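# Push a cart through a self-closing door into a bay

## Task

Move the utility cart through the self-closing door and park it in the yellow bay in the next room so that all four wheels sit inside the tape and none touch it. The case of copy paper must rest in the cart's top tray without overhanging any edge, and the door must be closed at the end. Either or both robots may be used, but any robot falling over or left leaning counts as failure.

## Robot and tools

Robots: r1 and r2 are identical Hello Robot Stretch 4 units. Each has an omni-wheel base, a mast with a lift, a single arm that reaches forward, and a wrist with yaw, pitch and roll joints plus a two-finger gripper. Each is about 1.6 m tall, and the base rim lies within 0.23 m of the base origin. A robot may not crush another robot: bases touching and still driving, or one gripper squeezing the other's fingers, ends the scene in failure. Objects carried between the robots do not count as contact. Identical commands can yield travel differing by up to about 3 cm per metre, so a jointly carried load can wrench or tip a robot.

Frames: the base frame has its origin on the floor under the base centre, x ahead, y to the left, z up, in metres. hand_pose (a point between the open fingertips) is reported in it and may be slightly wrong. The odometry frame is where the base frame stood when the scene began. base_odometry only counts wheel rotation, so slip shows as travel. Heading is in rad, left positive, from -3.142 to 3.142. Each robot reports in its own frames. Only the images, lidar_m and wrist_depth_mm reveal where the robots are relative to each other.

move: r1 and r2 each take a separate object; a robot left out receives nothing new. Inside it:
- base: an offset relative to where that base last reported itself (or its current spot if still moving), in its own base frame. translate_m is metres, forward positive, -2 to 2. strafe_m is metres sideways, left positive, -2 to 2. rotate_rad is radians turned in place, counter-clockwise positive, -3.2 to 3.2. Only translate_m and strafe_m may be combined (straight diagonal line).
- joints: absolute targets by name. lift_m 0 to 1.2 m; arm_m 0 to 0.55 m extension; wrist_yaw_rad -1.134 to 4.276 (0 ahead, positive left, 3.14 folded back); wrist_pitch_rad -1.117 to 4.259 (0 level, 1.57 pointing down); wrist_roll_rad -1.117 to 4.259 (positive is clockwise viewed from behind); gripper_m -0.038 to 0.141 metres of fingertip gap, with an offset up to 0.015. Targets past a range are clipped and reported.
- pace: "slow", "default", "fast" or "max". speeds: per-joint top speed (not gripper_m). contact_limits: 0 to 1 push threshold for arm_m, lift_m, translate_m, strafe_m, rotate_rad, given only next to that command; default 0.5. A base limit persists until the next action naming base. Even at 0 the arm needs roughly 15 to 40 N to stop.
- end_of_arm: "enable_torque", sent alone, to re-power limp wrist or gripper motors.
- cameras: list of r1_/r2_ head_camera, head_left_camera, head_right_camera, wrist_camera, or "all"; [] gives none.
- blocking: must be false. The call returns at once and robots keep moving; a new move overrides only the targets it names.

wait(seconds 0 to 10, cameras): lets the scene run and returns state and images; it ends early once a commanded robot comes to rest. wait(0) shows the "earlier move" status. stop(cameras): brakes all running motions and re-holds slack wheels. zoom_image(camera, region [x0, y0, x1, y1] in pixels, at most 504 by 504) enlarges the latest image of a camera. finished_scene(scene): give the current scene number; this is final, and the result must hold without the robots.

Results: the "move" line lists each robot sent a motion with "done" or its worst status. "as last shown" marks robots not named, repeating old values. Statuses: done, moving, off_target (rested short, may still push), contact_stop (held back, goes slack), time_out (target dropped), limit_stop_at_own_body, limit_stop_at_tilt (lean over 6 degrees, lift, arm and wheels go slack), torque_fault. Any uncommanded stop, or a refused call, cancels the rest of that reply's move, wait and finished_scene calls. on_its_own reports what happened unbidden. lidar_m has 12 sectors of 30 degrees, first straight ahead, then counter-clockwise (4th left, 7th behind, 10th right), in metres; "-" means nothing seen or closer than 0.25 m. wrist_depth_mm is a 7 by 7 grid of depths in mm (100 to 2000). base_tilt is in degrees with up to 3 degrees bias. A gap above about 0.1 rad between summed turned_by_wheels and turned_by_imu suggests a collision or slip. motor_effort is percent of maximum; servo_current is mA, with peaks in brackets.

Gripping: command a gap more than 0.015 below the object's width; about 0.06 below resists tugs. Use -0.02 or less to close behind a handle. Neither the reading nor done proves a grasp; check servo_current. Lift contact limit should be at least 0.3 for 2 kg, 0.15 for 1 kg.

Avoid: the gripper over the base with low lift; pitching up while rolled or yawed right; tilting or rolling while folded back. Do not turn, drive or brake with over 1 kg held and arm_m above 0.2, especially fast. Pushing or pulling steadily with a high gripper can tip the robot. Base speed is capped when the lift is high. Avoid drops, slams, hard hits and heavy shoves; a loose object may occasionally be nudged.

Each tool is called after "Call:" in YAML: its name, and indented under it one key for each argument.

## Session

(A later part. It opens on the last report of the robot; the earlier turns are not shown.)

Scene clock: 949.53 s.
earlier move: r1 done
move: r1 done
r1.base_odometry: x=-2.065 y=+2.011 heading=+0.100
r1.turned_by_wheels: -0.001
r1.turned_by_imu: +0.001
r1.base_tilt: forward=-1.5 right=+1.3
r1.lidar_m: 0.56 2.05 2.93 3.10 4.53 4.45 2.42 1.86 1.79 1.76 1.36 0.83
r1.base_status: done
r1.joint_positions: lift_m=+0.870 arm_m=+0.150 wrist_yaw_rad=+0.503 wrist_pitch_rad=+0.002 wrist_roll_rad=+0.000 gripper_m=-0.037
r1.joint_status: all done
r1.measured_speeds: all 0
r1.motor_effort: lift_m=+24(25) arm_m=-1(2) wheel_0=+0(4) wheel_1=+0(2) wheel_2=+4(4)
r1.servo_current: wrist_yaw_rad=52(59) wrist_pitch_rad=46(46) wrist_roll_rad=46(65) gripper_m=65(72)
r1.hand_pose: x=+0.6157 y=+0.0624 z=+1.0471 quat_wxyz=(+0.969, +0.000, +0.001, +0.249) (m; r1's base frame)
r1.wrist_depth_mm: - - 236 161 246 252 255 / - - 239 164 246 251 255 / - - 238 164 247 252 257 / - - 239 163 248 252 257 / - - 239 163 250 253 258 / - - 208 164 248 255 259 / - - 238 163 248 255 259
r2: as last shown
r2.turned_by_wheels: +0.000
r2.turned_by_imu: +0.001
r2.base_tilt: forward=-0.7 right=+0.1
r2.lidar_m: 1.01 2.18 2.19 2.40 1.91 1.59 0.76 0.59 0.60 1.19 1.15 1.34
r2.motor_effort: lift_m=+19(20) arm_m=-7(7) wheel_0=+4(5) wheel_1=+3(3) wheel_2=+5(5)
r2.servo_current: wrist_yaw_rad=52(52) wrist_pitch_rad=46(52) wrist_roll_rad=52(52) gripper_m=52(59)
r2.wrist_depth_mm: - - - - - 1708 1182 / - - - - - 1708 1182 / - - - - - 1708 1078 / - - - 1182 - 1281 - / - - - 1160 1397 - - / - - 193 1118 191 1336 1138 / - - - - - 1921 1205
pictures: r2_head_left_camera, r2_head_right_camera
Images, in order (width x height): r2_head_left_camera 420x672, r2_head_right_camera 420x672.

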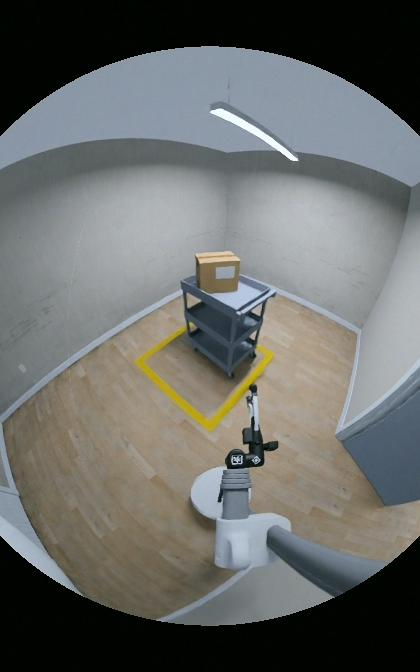

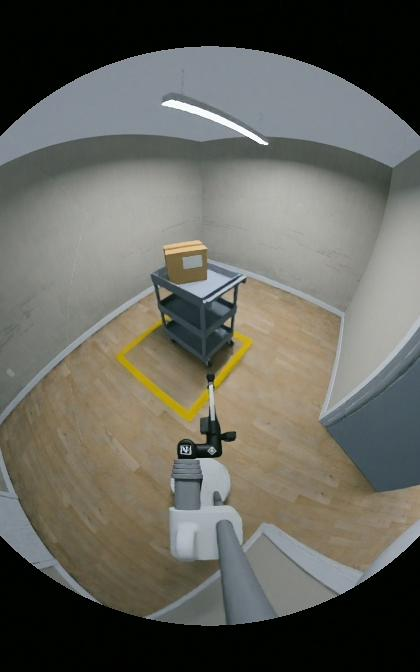

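Call:
move:
  blocking: false
  r1: {"base":{"translate_m":0.1992,"strafe_m":0.2074},"joints":{"wrist_yaw_rad":0.25},"speeds":{"wrist_yaw_rad":0.08},"pace":"slow","contact_limits":{"translate_m":1}}
  r2: {"base":{"rotate_rad":0.96}}
  cameras: []

Call:
wait:
  seconds: 1.5
  cameras: []

Call:
move:
  blocking: false
  r2: {"base":{"strafe_m":-1.55}}
  cameras: []

Call:
wait:
  seconds: 8
  cameras: []

Call:
wait:
  seconds: 5
  cameras: []

Call:
move:
  blocking: false
  r1: {"base":{"translate_m":0.2478,"strafe_m":0.1405},"joints":{"wrist_yaw_rad":0.0},"speeds":{"wrist_yaw_rad":0.08},"pace":"slow","contact_limits":{"translate_m":1}}
  r2: {"base":{"rotate_rad":0.7}}
  cameras: []

Call:
wait:
  seconds: 2
  cameras: ["r2_head_camera"]

Call:
zoom_image:
  camera: "r2_head_camera"
  region: [0, 250, 420, 560]

Scene clock: 968.67 s.
move: r1 moving; r2 moving
r1.base_odometry: x=-2.057 y=+2.021 heading=+0.100
r1.turned_by_wheels: +0.000
r1.turned_by_imu: +0.000
r1.base_tilt: forward=-1.6 right=+1.3
r1.lidar_m: 0.53 2.04 2.91 3.12 4.52 4.44 2.44 1.87 1.81 1.78 1.36 0.81
r1.base_status: translate_m moving; strafe_m moving
r1.joint_positions: lift_m=+0.870 arm_m=+0.150 wrist_yaw_rad=+0.471 wrist_pitch_rad=+0.002 wrist_roll_rad=+0.000 gripper_m=-0.037
r1.joint_status: wrist_yaw_rad moving
r1.measured_speeds: translate_m=+0.035 strafe_m=+0.035 rotate_rad=+0.004 lift_m=+0.000 arm_m=+0.000 wrist_yaw_rad=-0.066 wrist_pitch_rad=+0.000 wrist_roll_rad=+0.000
r1.motor_effort: lift_m=+25(25) arm_m=-1(2) wheel_0=-6(8) wheel_1=+5(5) wheel_2=-1(3)
r1.servo_current: wrist_yaw_rad=65(65) wrist_pitch_rad=39(46) wrist_roll_rad=59(72) gripper_m=65(65)
r1.contact_limits: translate_m 1
r1.hand_pose: x=+0.6175 y=+0.0530 z=+1.0471 quat_wxyz=(+0.972, +0.000, +0.001, +0.233) (m; r1's base frame)
r1.wrist_depth_mm: - - 237 161 247 252 256 / - - 237 164 248 253 258 / - - 238 165 248 254 257 / - - 239 162 249 254 258 / - - 240 163 249 254 258 / - - 208 165 249 255 260 / - - 240 145 249 257 262
r2.base_odometry: x=-2.106 y=-4.763 heading=-2.758
r2.turned_by_wheels: +0.251
r2.turned_by_imu: +0.244
r2.base_tilt: forward=-0.7 right=+0.0
r2.lidar_m: 1.13 2.21 2.25 2.04 1.90 1.04 0.66 0.60 1.30 1.17 1.67 1.02
r2.base_status: rotate_rad moving
r2.joint_positions: lift_m=+0.690 arm_m=+0.000 wrist_yaw_rad=-0.002 wrist_pitch_rad=+0.005 wrist_roll_rad=+1.570 gripper_m=+0.080
r2.joint_status: not commanded
r2.measured_speeds: translate_m=+0.000 strafe_m=+0.001 rotate_rad=+0.980 lift_m=+0.000 arm_m=+0.000 wrist_yaw_rad=+0.000 wrist_pitch_rad=+0.000 wrist_roll_rad=+0.000
r2.motor_effort: lift_m=+19(20) arm_m=-7(7) wheel_0=-6(10) wheel_1=-10(10) wheel_2=-10(11)
r2.servo_current: wrist_yaw_rad=52(59) wrist_pitch_rad=39(59) wrist_roll_rad=46(59) gripper_m=52(59)
r2.hand_pose: x=+0.4593 y=-0.0881 z=+0.8665 quat_wxyz=(+0.707, +0.707, +0.001, -0.003) (m; r2's base frame)
r2.wrist_depth_mm: - - - - - 1537 - / - - - - - 1182 - / - - - 1118 - - - / - - - 1118 - 1464 1138 / - - - - - 1756 1229 / - - 194 - 192 1618 1205 / - 157 - - - 1756 1205
pictures: none
No camera images: "cameras" was empty.

Scene clock: 969.83 s.
earlier move: r1 moving; r2 done
r1.base_odometry: x=-1.992 y=+2.104 heading=+0.100
r1.turned_by_wheels: +0.000
r1.turned_by_imu: +0.000
r1.base_tilt: forward=-1.5 right=+1.2
r1.lidar_m: 0.53 2.05 2.80 3.02 4.36 4.46 2.56 1.97 1.93 1.76 1.32 0.79
r1.base_status: translate_m moving; strafe_m moving
r1.joint_positions: lift_m=+0.870 arm_m=+0.150 wrist_yaw_rad=+0.376 wrist_pitch_rad=+0.002 wrist_roll_rad=+0.000 gripper_m=-0.037
r1.joint_status: wrist_yaw_rad moving
r1.measured_speeds: translate_m=+0.070 strafe_m=+0.072 rotate_rad=-0.002 lift_m=+0.000 arm_m=+0.000 wrist_yaw_rad=-0.084 wrist_pitch_rad=+0.000 wrist_roll_rad=+0.000
r1.motor_effort: lift_m=+24(25) arm_m=-2(2) wheel_0=-6(8) wheel_1=+3(6) wheel_2=+1(3)
r1.servo_current: wrist_yaw_rad=33(78) wrist_pitch_rad=39(46) wrist_roll_rad=46(72) gripper_m=65(65)
r1.contact_limits: translate_m 1
r1.hand_pose: x=+0.6212 y=+0.0247 z=+1.0471 quat_wxyz=(+0.982, +0.000, +0.001, +0.187) (m; r1's base frame)
r1.wrist_depth_mm: - - 236 161 247 253 256 / - - 237 164 248 253 256 / - - 238 164 247 254 258 / - - 239 162 248 253 257 / - - 238 163 249 255 259 / - - 208 165 249 255 259 / - - 241 162 249 257 260
r2.base_odometry: x=-2.106 y=-4.763 heading=-2.050
r2.turned_by_wheels: +0.709
r2.turned_by_imu: +0.690
r2.base_tilt: forward=-0.7 right=+0.1
r2.lidar_m: 2.18 2.34 1.94 1.88 0.83 0.61 0.60 1.19 1.16 2.82 1.04 1.34
r2.base_status: done
r2.joint_positions: lift_m=+0.690 arm_m=+0.000 wrist_yaw_rad=-0.002 wrist_pitch_rad=+0.005 wrist_roll_rad=+1.570 gripper_m=+0.080
r2.joint_status: not commanded
r2.measured_speeds: all 0
r2.motor_effort: lift_m=+19(20) arm_m=-7(7) wheel_0=-3(10) wheel_1=-2(11) wheel_2=-5(12)
r2.servo_current: wrist_yaw_rad=52(59) wrist_pitch_rad=46(59) wrist_roll_rad=52(59) gripper_m=52(59)
r2.hand_pose: x=+0.4593 y=-0.0881 z=+0.8665 quat_wxyz=(+0.707, +0.707, +0.001, -0.003) (m; r2's base frame)
r2.wrist_depth_mm: - - - - - 1708 1160 / - - - - - 1661 1182 / - - - - - 1708 1182 / - - - - - 1708 1182 / - - - - - 1708 1205 / - - 194 - 192 1661 1205 / - - - - - 1808 1205
wait: 1.17 of 1.5 s (r2 has come to rest)
pictures: none
No camera images: "cameras" was empty.

Scene clock: 970.33 s.
earlier move: r1 moving
move: r2 moving
r1.base_odometry: x=-1.961 y=+2.143 heading=+0.100
r1.turned_by_wheels: +0.000
r1.turned_by_imu: +0.000
r1.base_tilt: forward=-1.6 right=+1.3
r1.lidar_m: 0.53 2.03 2.75 2.96 4.28 4.47 2.62 2.00 1.97 1.76 1.30 0.75
r1.base_status: translate_m moving; strafe_m moving
r1.joint_positions: lift_m=+0.870 arm_m=+0.150 wrist_yaw_rad=+0.334 wrist_pitch_rad=+0.002 wrist_roll_rad=+0.000 gripper_m=-0.037
r1.joint_status: wrist_yaw_rad moving
r1.measured_speeds: translate_m=+0.070 strafe_m=+0.072 rotate_rad=+0.002 lift_m=+0.000 arm_m=+0.000 wrist_yaw_rad=-0.080 wrist_pitch_rad=+0.000 wrist_roll_rad=+0.000
r1.motor_effort: lift_m=+24(25) arm_m=-1(2) wheel_0=-9(9) wheel_1=+2(5) wheel_2=+2(2)
r1.servo_current: wrist_yaw_rad=33(72) wrist_pitch_rad=33(46) wrist_roll_rad=39(65) gripper_m=59(72)
r1.contact_limits: translate_m 1
r1.hand_pose: x=+0.6220 y=+0.0121 z=+1.0471 quat_wxyz=(+0.986, +0.000, +0.001, +0.166) (m; r1's base frame)
r1.wrist_depth_mm: - - 236 161 248 254 259 / - - 238 163 249 255 259 / - - 237 163 249 256 263 / - - 237 163 251 257 262 / - - 239 163 250 256 263 / - - 208 165 249 258 262 / - - 238 162 250 257 264
r2.base_odometry: x=-2.138 y=-4.746 heading=-2.050
r2.turned_by_wheels: +0.000
r2.turned_by_imu: +0.000
r2.base_tilt: forward=-0.7 right=+0.0
r2.lidar_m: 2.20 2.34 1.98 1.93 0.86 0.61 0.60 1.17 1.13 2.81 0.98 1.29
r2.base_status: strafe_m moving
r2.joint_positions: lift_m=+0.690 arm_m=+0.000 wrist_yaw_rad=-0.002 wrist_pitch_rad=+0.005 wrist_roll_rad=+1.570 gripper_m=+0.080
r2.joint_status: not commanded
r2.measured_speeds: translate_m=-0.001 strafe_m=-0.140 rotate_rad=+0.005 lift_m=+0.000 arm_m=+0.000 wrist_yaw_rad=+0.000 wrist_pitch_rad=+0.000 wrist_roll_rad=+0.000
r2.motor_effort: lift_m=+20(20) arm_m=-7(7) wheel_0=+12(12) wheel_1=-11(12) wheel_2=+0(4)
r2.servo_current: wrist_yaw_rad=46(52) wrist_pitch_rad=46(52) wrist_roll_rad=39(59) gripper_m=52(59)
r2.hand_pose: x=+0.4593 y=-0.0881 z=+0.8665 quat_wxyz=(+0.707, +0.707, +0.001, -0.003) (m; r2's base frame)
r2.wrist_depth_mm: - - - - - 1661 1182 / - - - - - 1708 1182 / - - - - - 1708 1182 / - - - - - 1756 1205 / - - - - - 1708 1229 / - - 193 - 193 1618 1205 / - - - - - 1921 1182
pictures: none
No camera images: "cameras" was empty.

Scene clock: 972.30 s.
earlier move: r1 done; r2 moving
r1.base_odometry: x=-1.887 y=+2.237 heading=+0.099
r1.turned_by_wheels: -0.002
r1.turned_by_imu: -0.018
r1.base_tilt: forward=-1.5 right=+1.3
r1.lidar_m: 0.55 1.96 2.64 2.81 4.03 4.48 2.86 2.16 2.10 1.73 1.29 0.71
r1.base_status: done
r1.joint_positions: lift_m=+0.870 arm_m=+0.150 wrist_yaw_rad=+0.246 wrist_pitch_rad=+0.002 wrist_roll_rad=+0.000 gripper_m=-0.037
r1.joint_status: all done
r1.measured_speeds: all 0
r1.motor_effort: lift_m=+24(25) arm_m=-4(4) wheel_0=-16(24) wheel_1=-6(6) wheel_2=+1(3)
r1.servo_current: wrist_yaw_rad=52(72) wrist_pitch_rad=39(52) wrist_roll_rad=46(65) gripper_m=65(72)
r1.contact_limits: translate_m 1
r1.hand_pose: x=+0.6219 y=-0.0145 z=+1.0471 quat_wxyz=(+0.992, +0.000, +0.001, +0.123) (m; r1's base frame)
r1.wrist_depth_mm: - - 233 160 251 259 268 / - - 233 163 251 259 270 / - - 235 166 253 260 271 / - - 236 163 254 260 270 / - - 236 167 251 262 271 / - - 234 164 182 264 272 / - - 179 162 254 141 272
r2.base_odometry: x=-2.625 y=-4.493 heading=-2.050
r2.turned_by_wheels: +0.000
r2.turned_by_imu: -0.001
r2.base_tilt: forward=-0.7 right=+0.1
r2.lidar_m: 2.16 2.31 2.52 2.10 0.90 0.92 0.91 0.73 1.00 2.26 0.71 0.58
r2.base_status: strafe_m moving
r2.joint_positions: lift_m=+0.690 arm_m=+0.000 wrist_yaw_rad=-0.002 wrist_pitch_rad=+0.005 wrist_roll_rad=+1.570 gripper_m=+0.080
r2.joint_status: not commanded
r2.measured_speeds: translate_m=+0.000 strafe_m=-0.300 rotate_rad=+0.000 lift_m=+0.000 arm_m=+0.000 wrist_yaw_rad=+0.000 wrist_pitch_rad=+0.000 wrist_roll_rad=+0.000
r2.motor_effort: lift_m=+19(20) arm_m=-7(7) wheel_0=+9(14) wheel_1=-7(12) wheel_2=+0(4)
r2.servo_current: wrist_yaw_rad=52(59) wrist_pitch_rad=39(52) wrist_roll_rad=39(59) gripper_m=46(59)
r2.hand_pose: x=+0.4593 y=-0.0881 z=+0.8665 quat_wxyz=(+0.707, +0.707, +0.001, -0.003) (m; r2's base frame)
r2.wrist_depth_mm: - - 676 512 - 891 500 / - - - - - 1661 1138 / - - - - - 1708 1138 / - - - - - 1708 1138 / - - - - - 1756 1229 / - - 187 - 185 1618 1205 / - - - - - 1863 1205
wait: 1.97 of 8 s (r1 has come to rest)
pictures: none
No camera images: "cameras" was empty.

Scene clock: 976.33 s.
earlier move: r2 done
r1.base_odometry: x=-1.887 y=+2.237 heading=+0.099
r1.turned_by_wheels: +0.000
r1.turned_by_imu: +0.000
r1.base_tilt: forward=-1.5 right=+1.3
r1.lidar_m: 0.54 1.95 2.63 2.80 4.00 4.48 2.84 2.15 2.09 1.74 1.32 0.69
r1.base_status: done
r1.joint_positions: lift_m=+0.870 arm_m=+0.150 wrist_yaw_rad=+0.246 wrist_pitch_rad=+0.002 wrist_roll_rad=+0.000 gripper_m=-0.037
r1.joint_status: all done
r1.measured_speeds: all 0
r1.motor_effort: lift_m=+25(25) arm_m=-4(4) wheel_0=-16(24) wheel_1=-6(6) wheel_2=+1(3)
r1.servo_current: wrist_yaw_rad=26(72) wrist_pitch_rad=46(52) wrist_roll_rad=33(65) gripper_m=65(72)
r1.contact_limits: translate_m 1
r1.hand_pose: x=+0.6219 y=-0.0145 z=+1.0471 quat_wxyz=(+0.992, +0.000, +0.001, +0.123) (m; r1's base frame)
r1.wrist_depth_mm: - - 233 161 250 259 270 / - - 234 163 252 259 268 / - - 235 166 251 260 270 / - - 235 163 253 260 267 / - - 236 167 253 262 271 / - - 235 164 181 265 271 / - - 179 162 254 141 272
r2.base_odometry: x=-3.482 y=-4.049 heading=-2.050
r2.turned_by_wheels: +0.000
r2.turned_by_imu: +0.000
r2.base_tilt: forward=-0.7 right=+0.0
r2.lidar_m: 0.47 0.50 3.19 2.28 1.73 0.69 0.70 0.74 1.06 1.29 1.35 1.94
r2.base_status: done
r2.joint_positions: lift_m=+0.690 arm_m=+0.000 wrist_yaw_rad=+0.003 wrist_pitch_rad=+0.005 wrist_roll_rad=+1.571 gripper_m=+0.080
r2.joint_status: not commanded
r2.measured_speeds: all 0
r2.motor_effort: lift_m=+19(20) arm_m=-6(7) wheel_0=+2(16) wheel_1=-3(12) wheel_2=+2(4)
r2.servo_current: wrist_yaw_rad=59(78) wrist_pitch_rad=46(52) wrist_roll_rad=46(65) gripper_m=52(59)
r2.hand_pose: x=+0.4597 y=-0.0866 z=+0.8665 quat_wxyz=(+0.707, +0.707, +0.003, -0.001) (m; r2's base frame)
r2.wrist_depth_mm: - - - - - 1661 1160 / - - - - - 1708 1205 / - - - - - 1708 1205 / - - - - - 1756 1182 / - - - 322 319 1430 1078 / - - 192 315 187 - - / - 127 591 - - - -
wait: 4.03 of 5 s (r2 has come to rest)
pictures: none
No camera images: "cameras" was empty.

Scene clock: 976.83 s.
move: r1 moving; r2 moving
r1.base_odometry: x=-1.875 y=+2.245 heading=+0.098
r1.turned_by_wheels: -0.001
r1.turned_by_imu: -0.001
r1.base_tilt: forward=-1.6 right=+1.3
r1.lidar_m: 0.55 1.94 2.63 2.80 3.99 4.49 2.87 2.18 2.10 1.72 1.29 0.72
r1.base_status: translate_m moving; strafe_m moving
r1.joint_positions: lift_m=+0.870 arm_m=+0.150 wrist_yaw_rad=+0.216 wrist_pitch_rad=+0.002 wrist_roll_rad=+0.000 gripper_m=-0.037
r1.joint_status: wrist_yaw_rad moving
r1.measured_speeds: translate_m=+0.049 strafe_m=+0.028 rotate_rad=+0.000 lift_m=+0.000 arm_m=+0.000 wrist_yaw_rad=-0.071 wrist_pitch_rad=+0.000 wrist_roll_rad=+0.000
r1.motor_effort: lift_m=+24(25) arm_m=-4(4) wheel_0=-8(15) wheel_1=+0(4) wheel_2=-2(4)
r1.servo_current: wrist_yaw_rad=52(65) wrist_pitch_rad=46(46) wrist_roll_rad=46(59) gripper_m=65(72)
r1.contact_limits: translate_m 1
r1.hand_pose: x=+0.6213 y=-0.0237 z=+1.0471 quat_wxyz=(+0.994, +0.000, +0.001, +0.108) (m; r1's base frame)
r1.wrist_depth_mm: - - 233 163 252 263 272 / - - 234 163 252 263 271 / - - 235 163 252 263 273 / - - 235 164 253 264 274 / - - 236 165 255 265 274 / - - 232 165 182 265 276 / - - 180 163 254 137 277
r2.base_odometry: x=-3.482 y=-4.048 heading=-1.798
r2.turned_by_wheels: +0.251
r2.turned_by_imu: +0.244
r2.base_tilt: forward=-0.7 right=+0.1
r2.lidar_m: 0.48 0.50 3.43 1.74 0.77 0.67 0.71 0.84 1.30 1.31 1.58 0.53
r2.base_status: rotate_rad moving
r2.joint_positions: lift_m=+0.690 arm_m=+0.000 wrist_yaw_rad=+0.003 wrist_pitch_rad=+0.005 wrist_roll_rad=+1.571 gripper_m=+0.080
r2.joint_status: not commanded
r2.measured_speeds: translate_m=-0.001 strafe_m=+0.000 rotate_rad=+0.972 lift_m=+0.000 arm_m=+0.000 wrist_yaw_rad=+0.000 wrist_pitch_rad=+0.000 wrist_roll_rad=+0.000
r2.motor_effort: lift_m=+19(20) arm_m=-7(7) wheel_0=-7(9) wheel_1=-10(10) wheel_2=-12(12)
r2.servo_current: wrist_yaw_rad=39(59) wrist_pitch_rad=39(46) wrist_roll_rad=39(59) gripper_m=52(52)
r2.hand_pose: x=+0.4597 y=-0.0866 z=+0.8665 quat_wxyz=(+0.707, +0.707, +0.003, -0.001) (m; r2's base frame)
r2.wrist_depth_mm: - - - - - 1576 1160 / - - - - - 1708 1182 / - - - 287 351 359 366 / - - 699 342 345 931 - / - - 580 342 340 917 - / - - 193 278 192 - - / - - 668 - - - -
pictures: none
No camera images: "cameras" was empty.

Scene clock: 977.80 s.
earlier move: r1 moving; r2 done
r1.base_odometry: x=-1.803 y=+2.296 heading=+0.099
r1.turned_by_wheels: +0.001
r1.turned_by_imu: +0.000
r1.base_tilt: forward=-1.6 right=+1.3
r1.lidar_m: 0.53 1.91 2.54 2.70 3.86 4.52 2.99 2.24 2.19 1.66 1.18 0.67
r1.base_status: translate_m moving; strafe_m moving
r1.joint_positions: lift_m=+0.870 arm_m=+0.150 wrist_yaw_rad=+0.140 wrist_pitch_rad=+0.002 wrist_roll_rad=+0.000 gripper_m=-0.037
r1.joint_status: wrist_yaw_rad moving
r1.measured_speeds: translate_m=+0.087 strafe_m=+0.049 rotate_rad=+0.005 lift_m=+0.000 arm_m=+0.000 wrist_yaw_rad=-0.084 wrist_pitch_rad=+0.000 wrist_roll_rad=+0.000
r1.motor_effort: lift_m=+25(25) arm_m=-4(4) wheel_0=-2(15) wheel_1=+2(4) wheel_2=+1(4)
r1.servo_current: wrist_yaw_rad=65(98) wrist_pitch_rad=46(52) wrist_roll_rad=39(65) gripper_m=65(72)
r1.contact_limits: translate_m 1
r1.hand_pose: x=+0.6187 y=-0.0462 z=+1.0471 quat_wxyz=(+0.998, +0.000, +0.001, +0.070) (m; r1's base frame)
r1.wrist_depth_mm: - - 235 162 251 262 270 / - - 235 162 252 260 270 / - - 235 163 252 262 271 / - - 236 163 253 263 270 / - - 236 164 252 264 272 / - - 233 164 250 266 274 / - 144 235 162 253 262 273
r2.base_odometry: x=-3.482 y=-4.049 heading=-1.351
r2.turned_by_wheels: +0.448
r2.turned_by_imu: +0.436
r2.base_tilt: forward=-0.7 right=+0.1
r2.lidar_m: 0.51 3.44 1.74 0.85 0.69 0.68 0.83 1.29 1.29 1.50 0.53 0.49
r2.base_status: done
r2.joint_positions: lift_m=+0.690 arm_m=+0.000 wrist_yaw_rad=+0.003 wrist_pitch_rad=+0.005 wrist_roll_rad=+1.571 gripper_m=+0.080
r2.joint_status: not commanded
r2.measured_speeds: all 0
r2.motor_effort: lift_m=+19(20) arm_m=-6(7) wheel_0=-4(10) wheel_1=-4(10) wheel_2=-4(12)
r2.servo_current: wrist_yaw_rad=52(65) wrist_pitch_rad=39(52) wrist_roll_rad=39(59) gripper_m=46(59)
r2.hand_pose: x=+0.4597 y=-0.0866 z=+0.8665 quat_wxyz=(+0.707, +0.707, +0.003, -0.001) (m; r2's base frame)
r2.wrist_depth_mm: - 484 484 267 267 - - / - - 559 277 283 842 - / - - 661 293 301 - - / - - - 320 332 1863 - / - - - 343 343 1537 430 / - - 194 327 191 1499 1182 / - - - - - 1863 1205
wait: 0.97 of 2 s (r2 has come to rest)
pictures: r2_head_camera
Images, in order (width x height): r2_head_camera 420x560.

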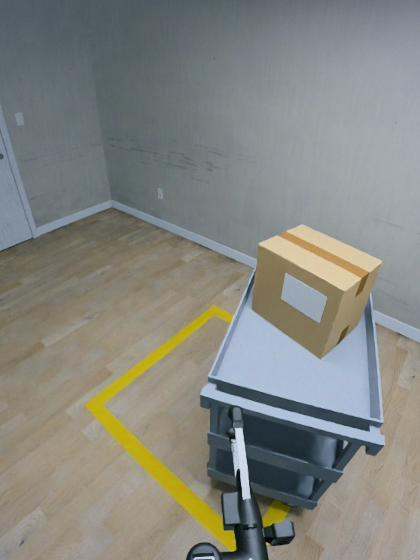

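Scaled by 1.200 from the camera's 420x560 image, which has a finer 1200x1600 frame.

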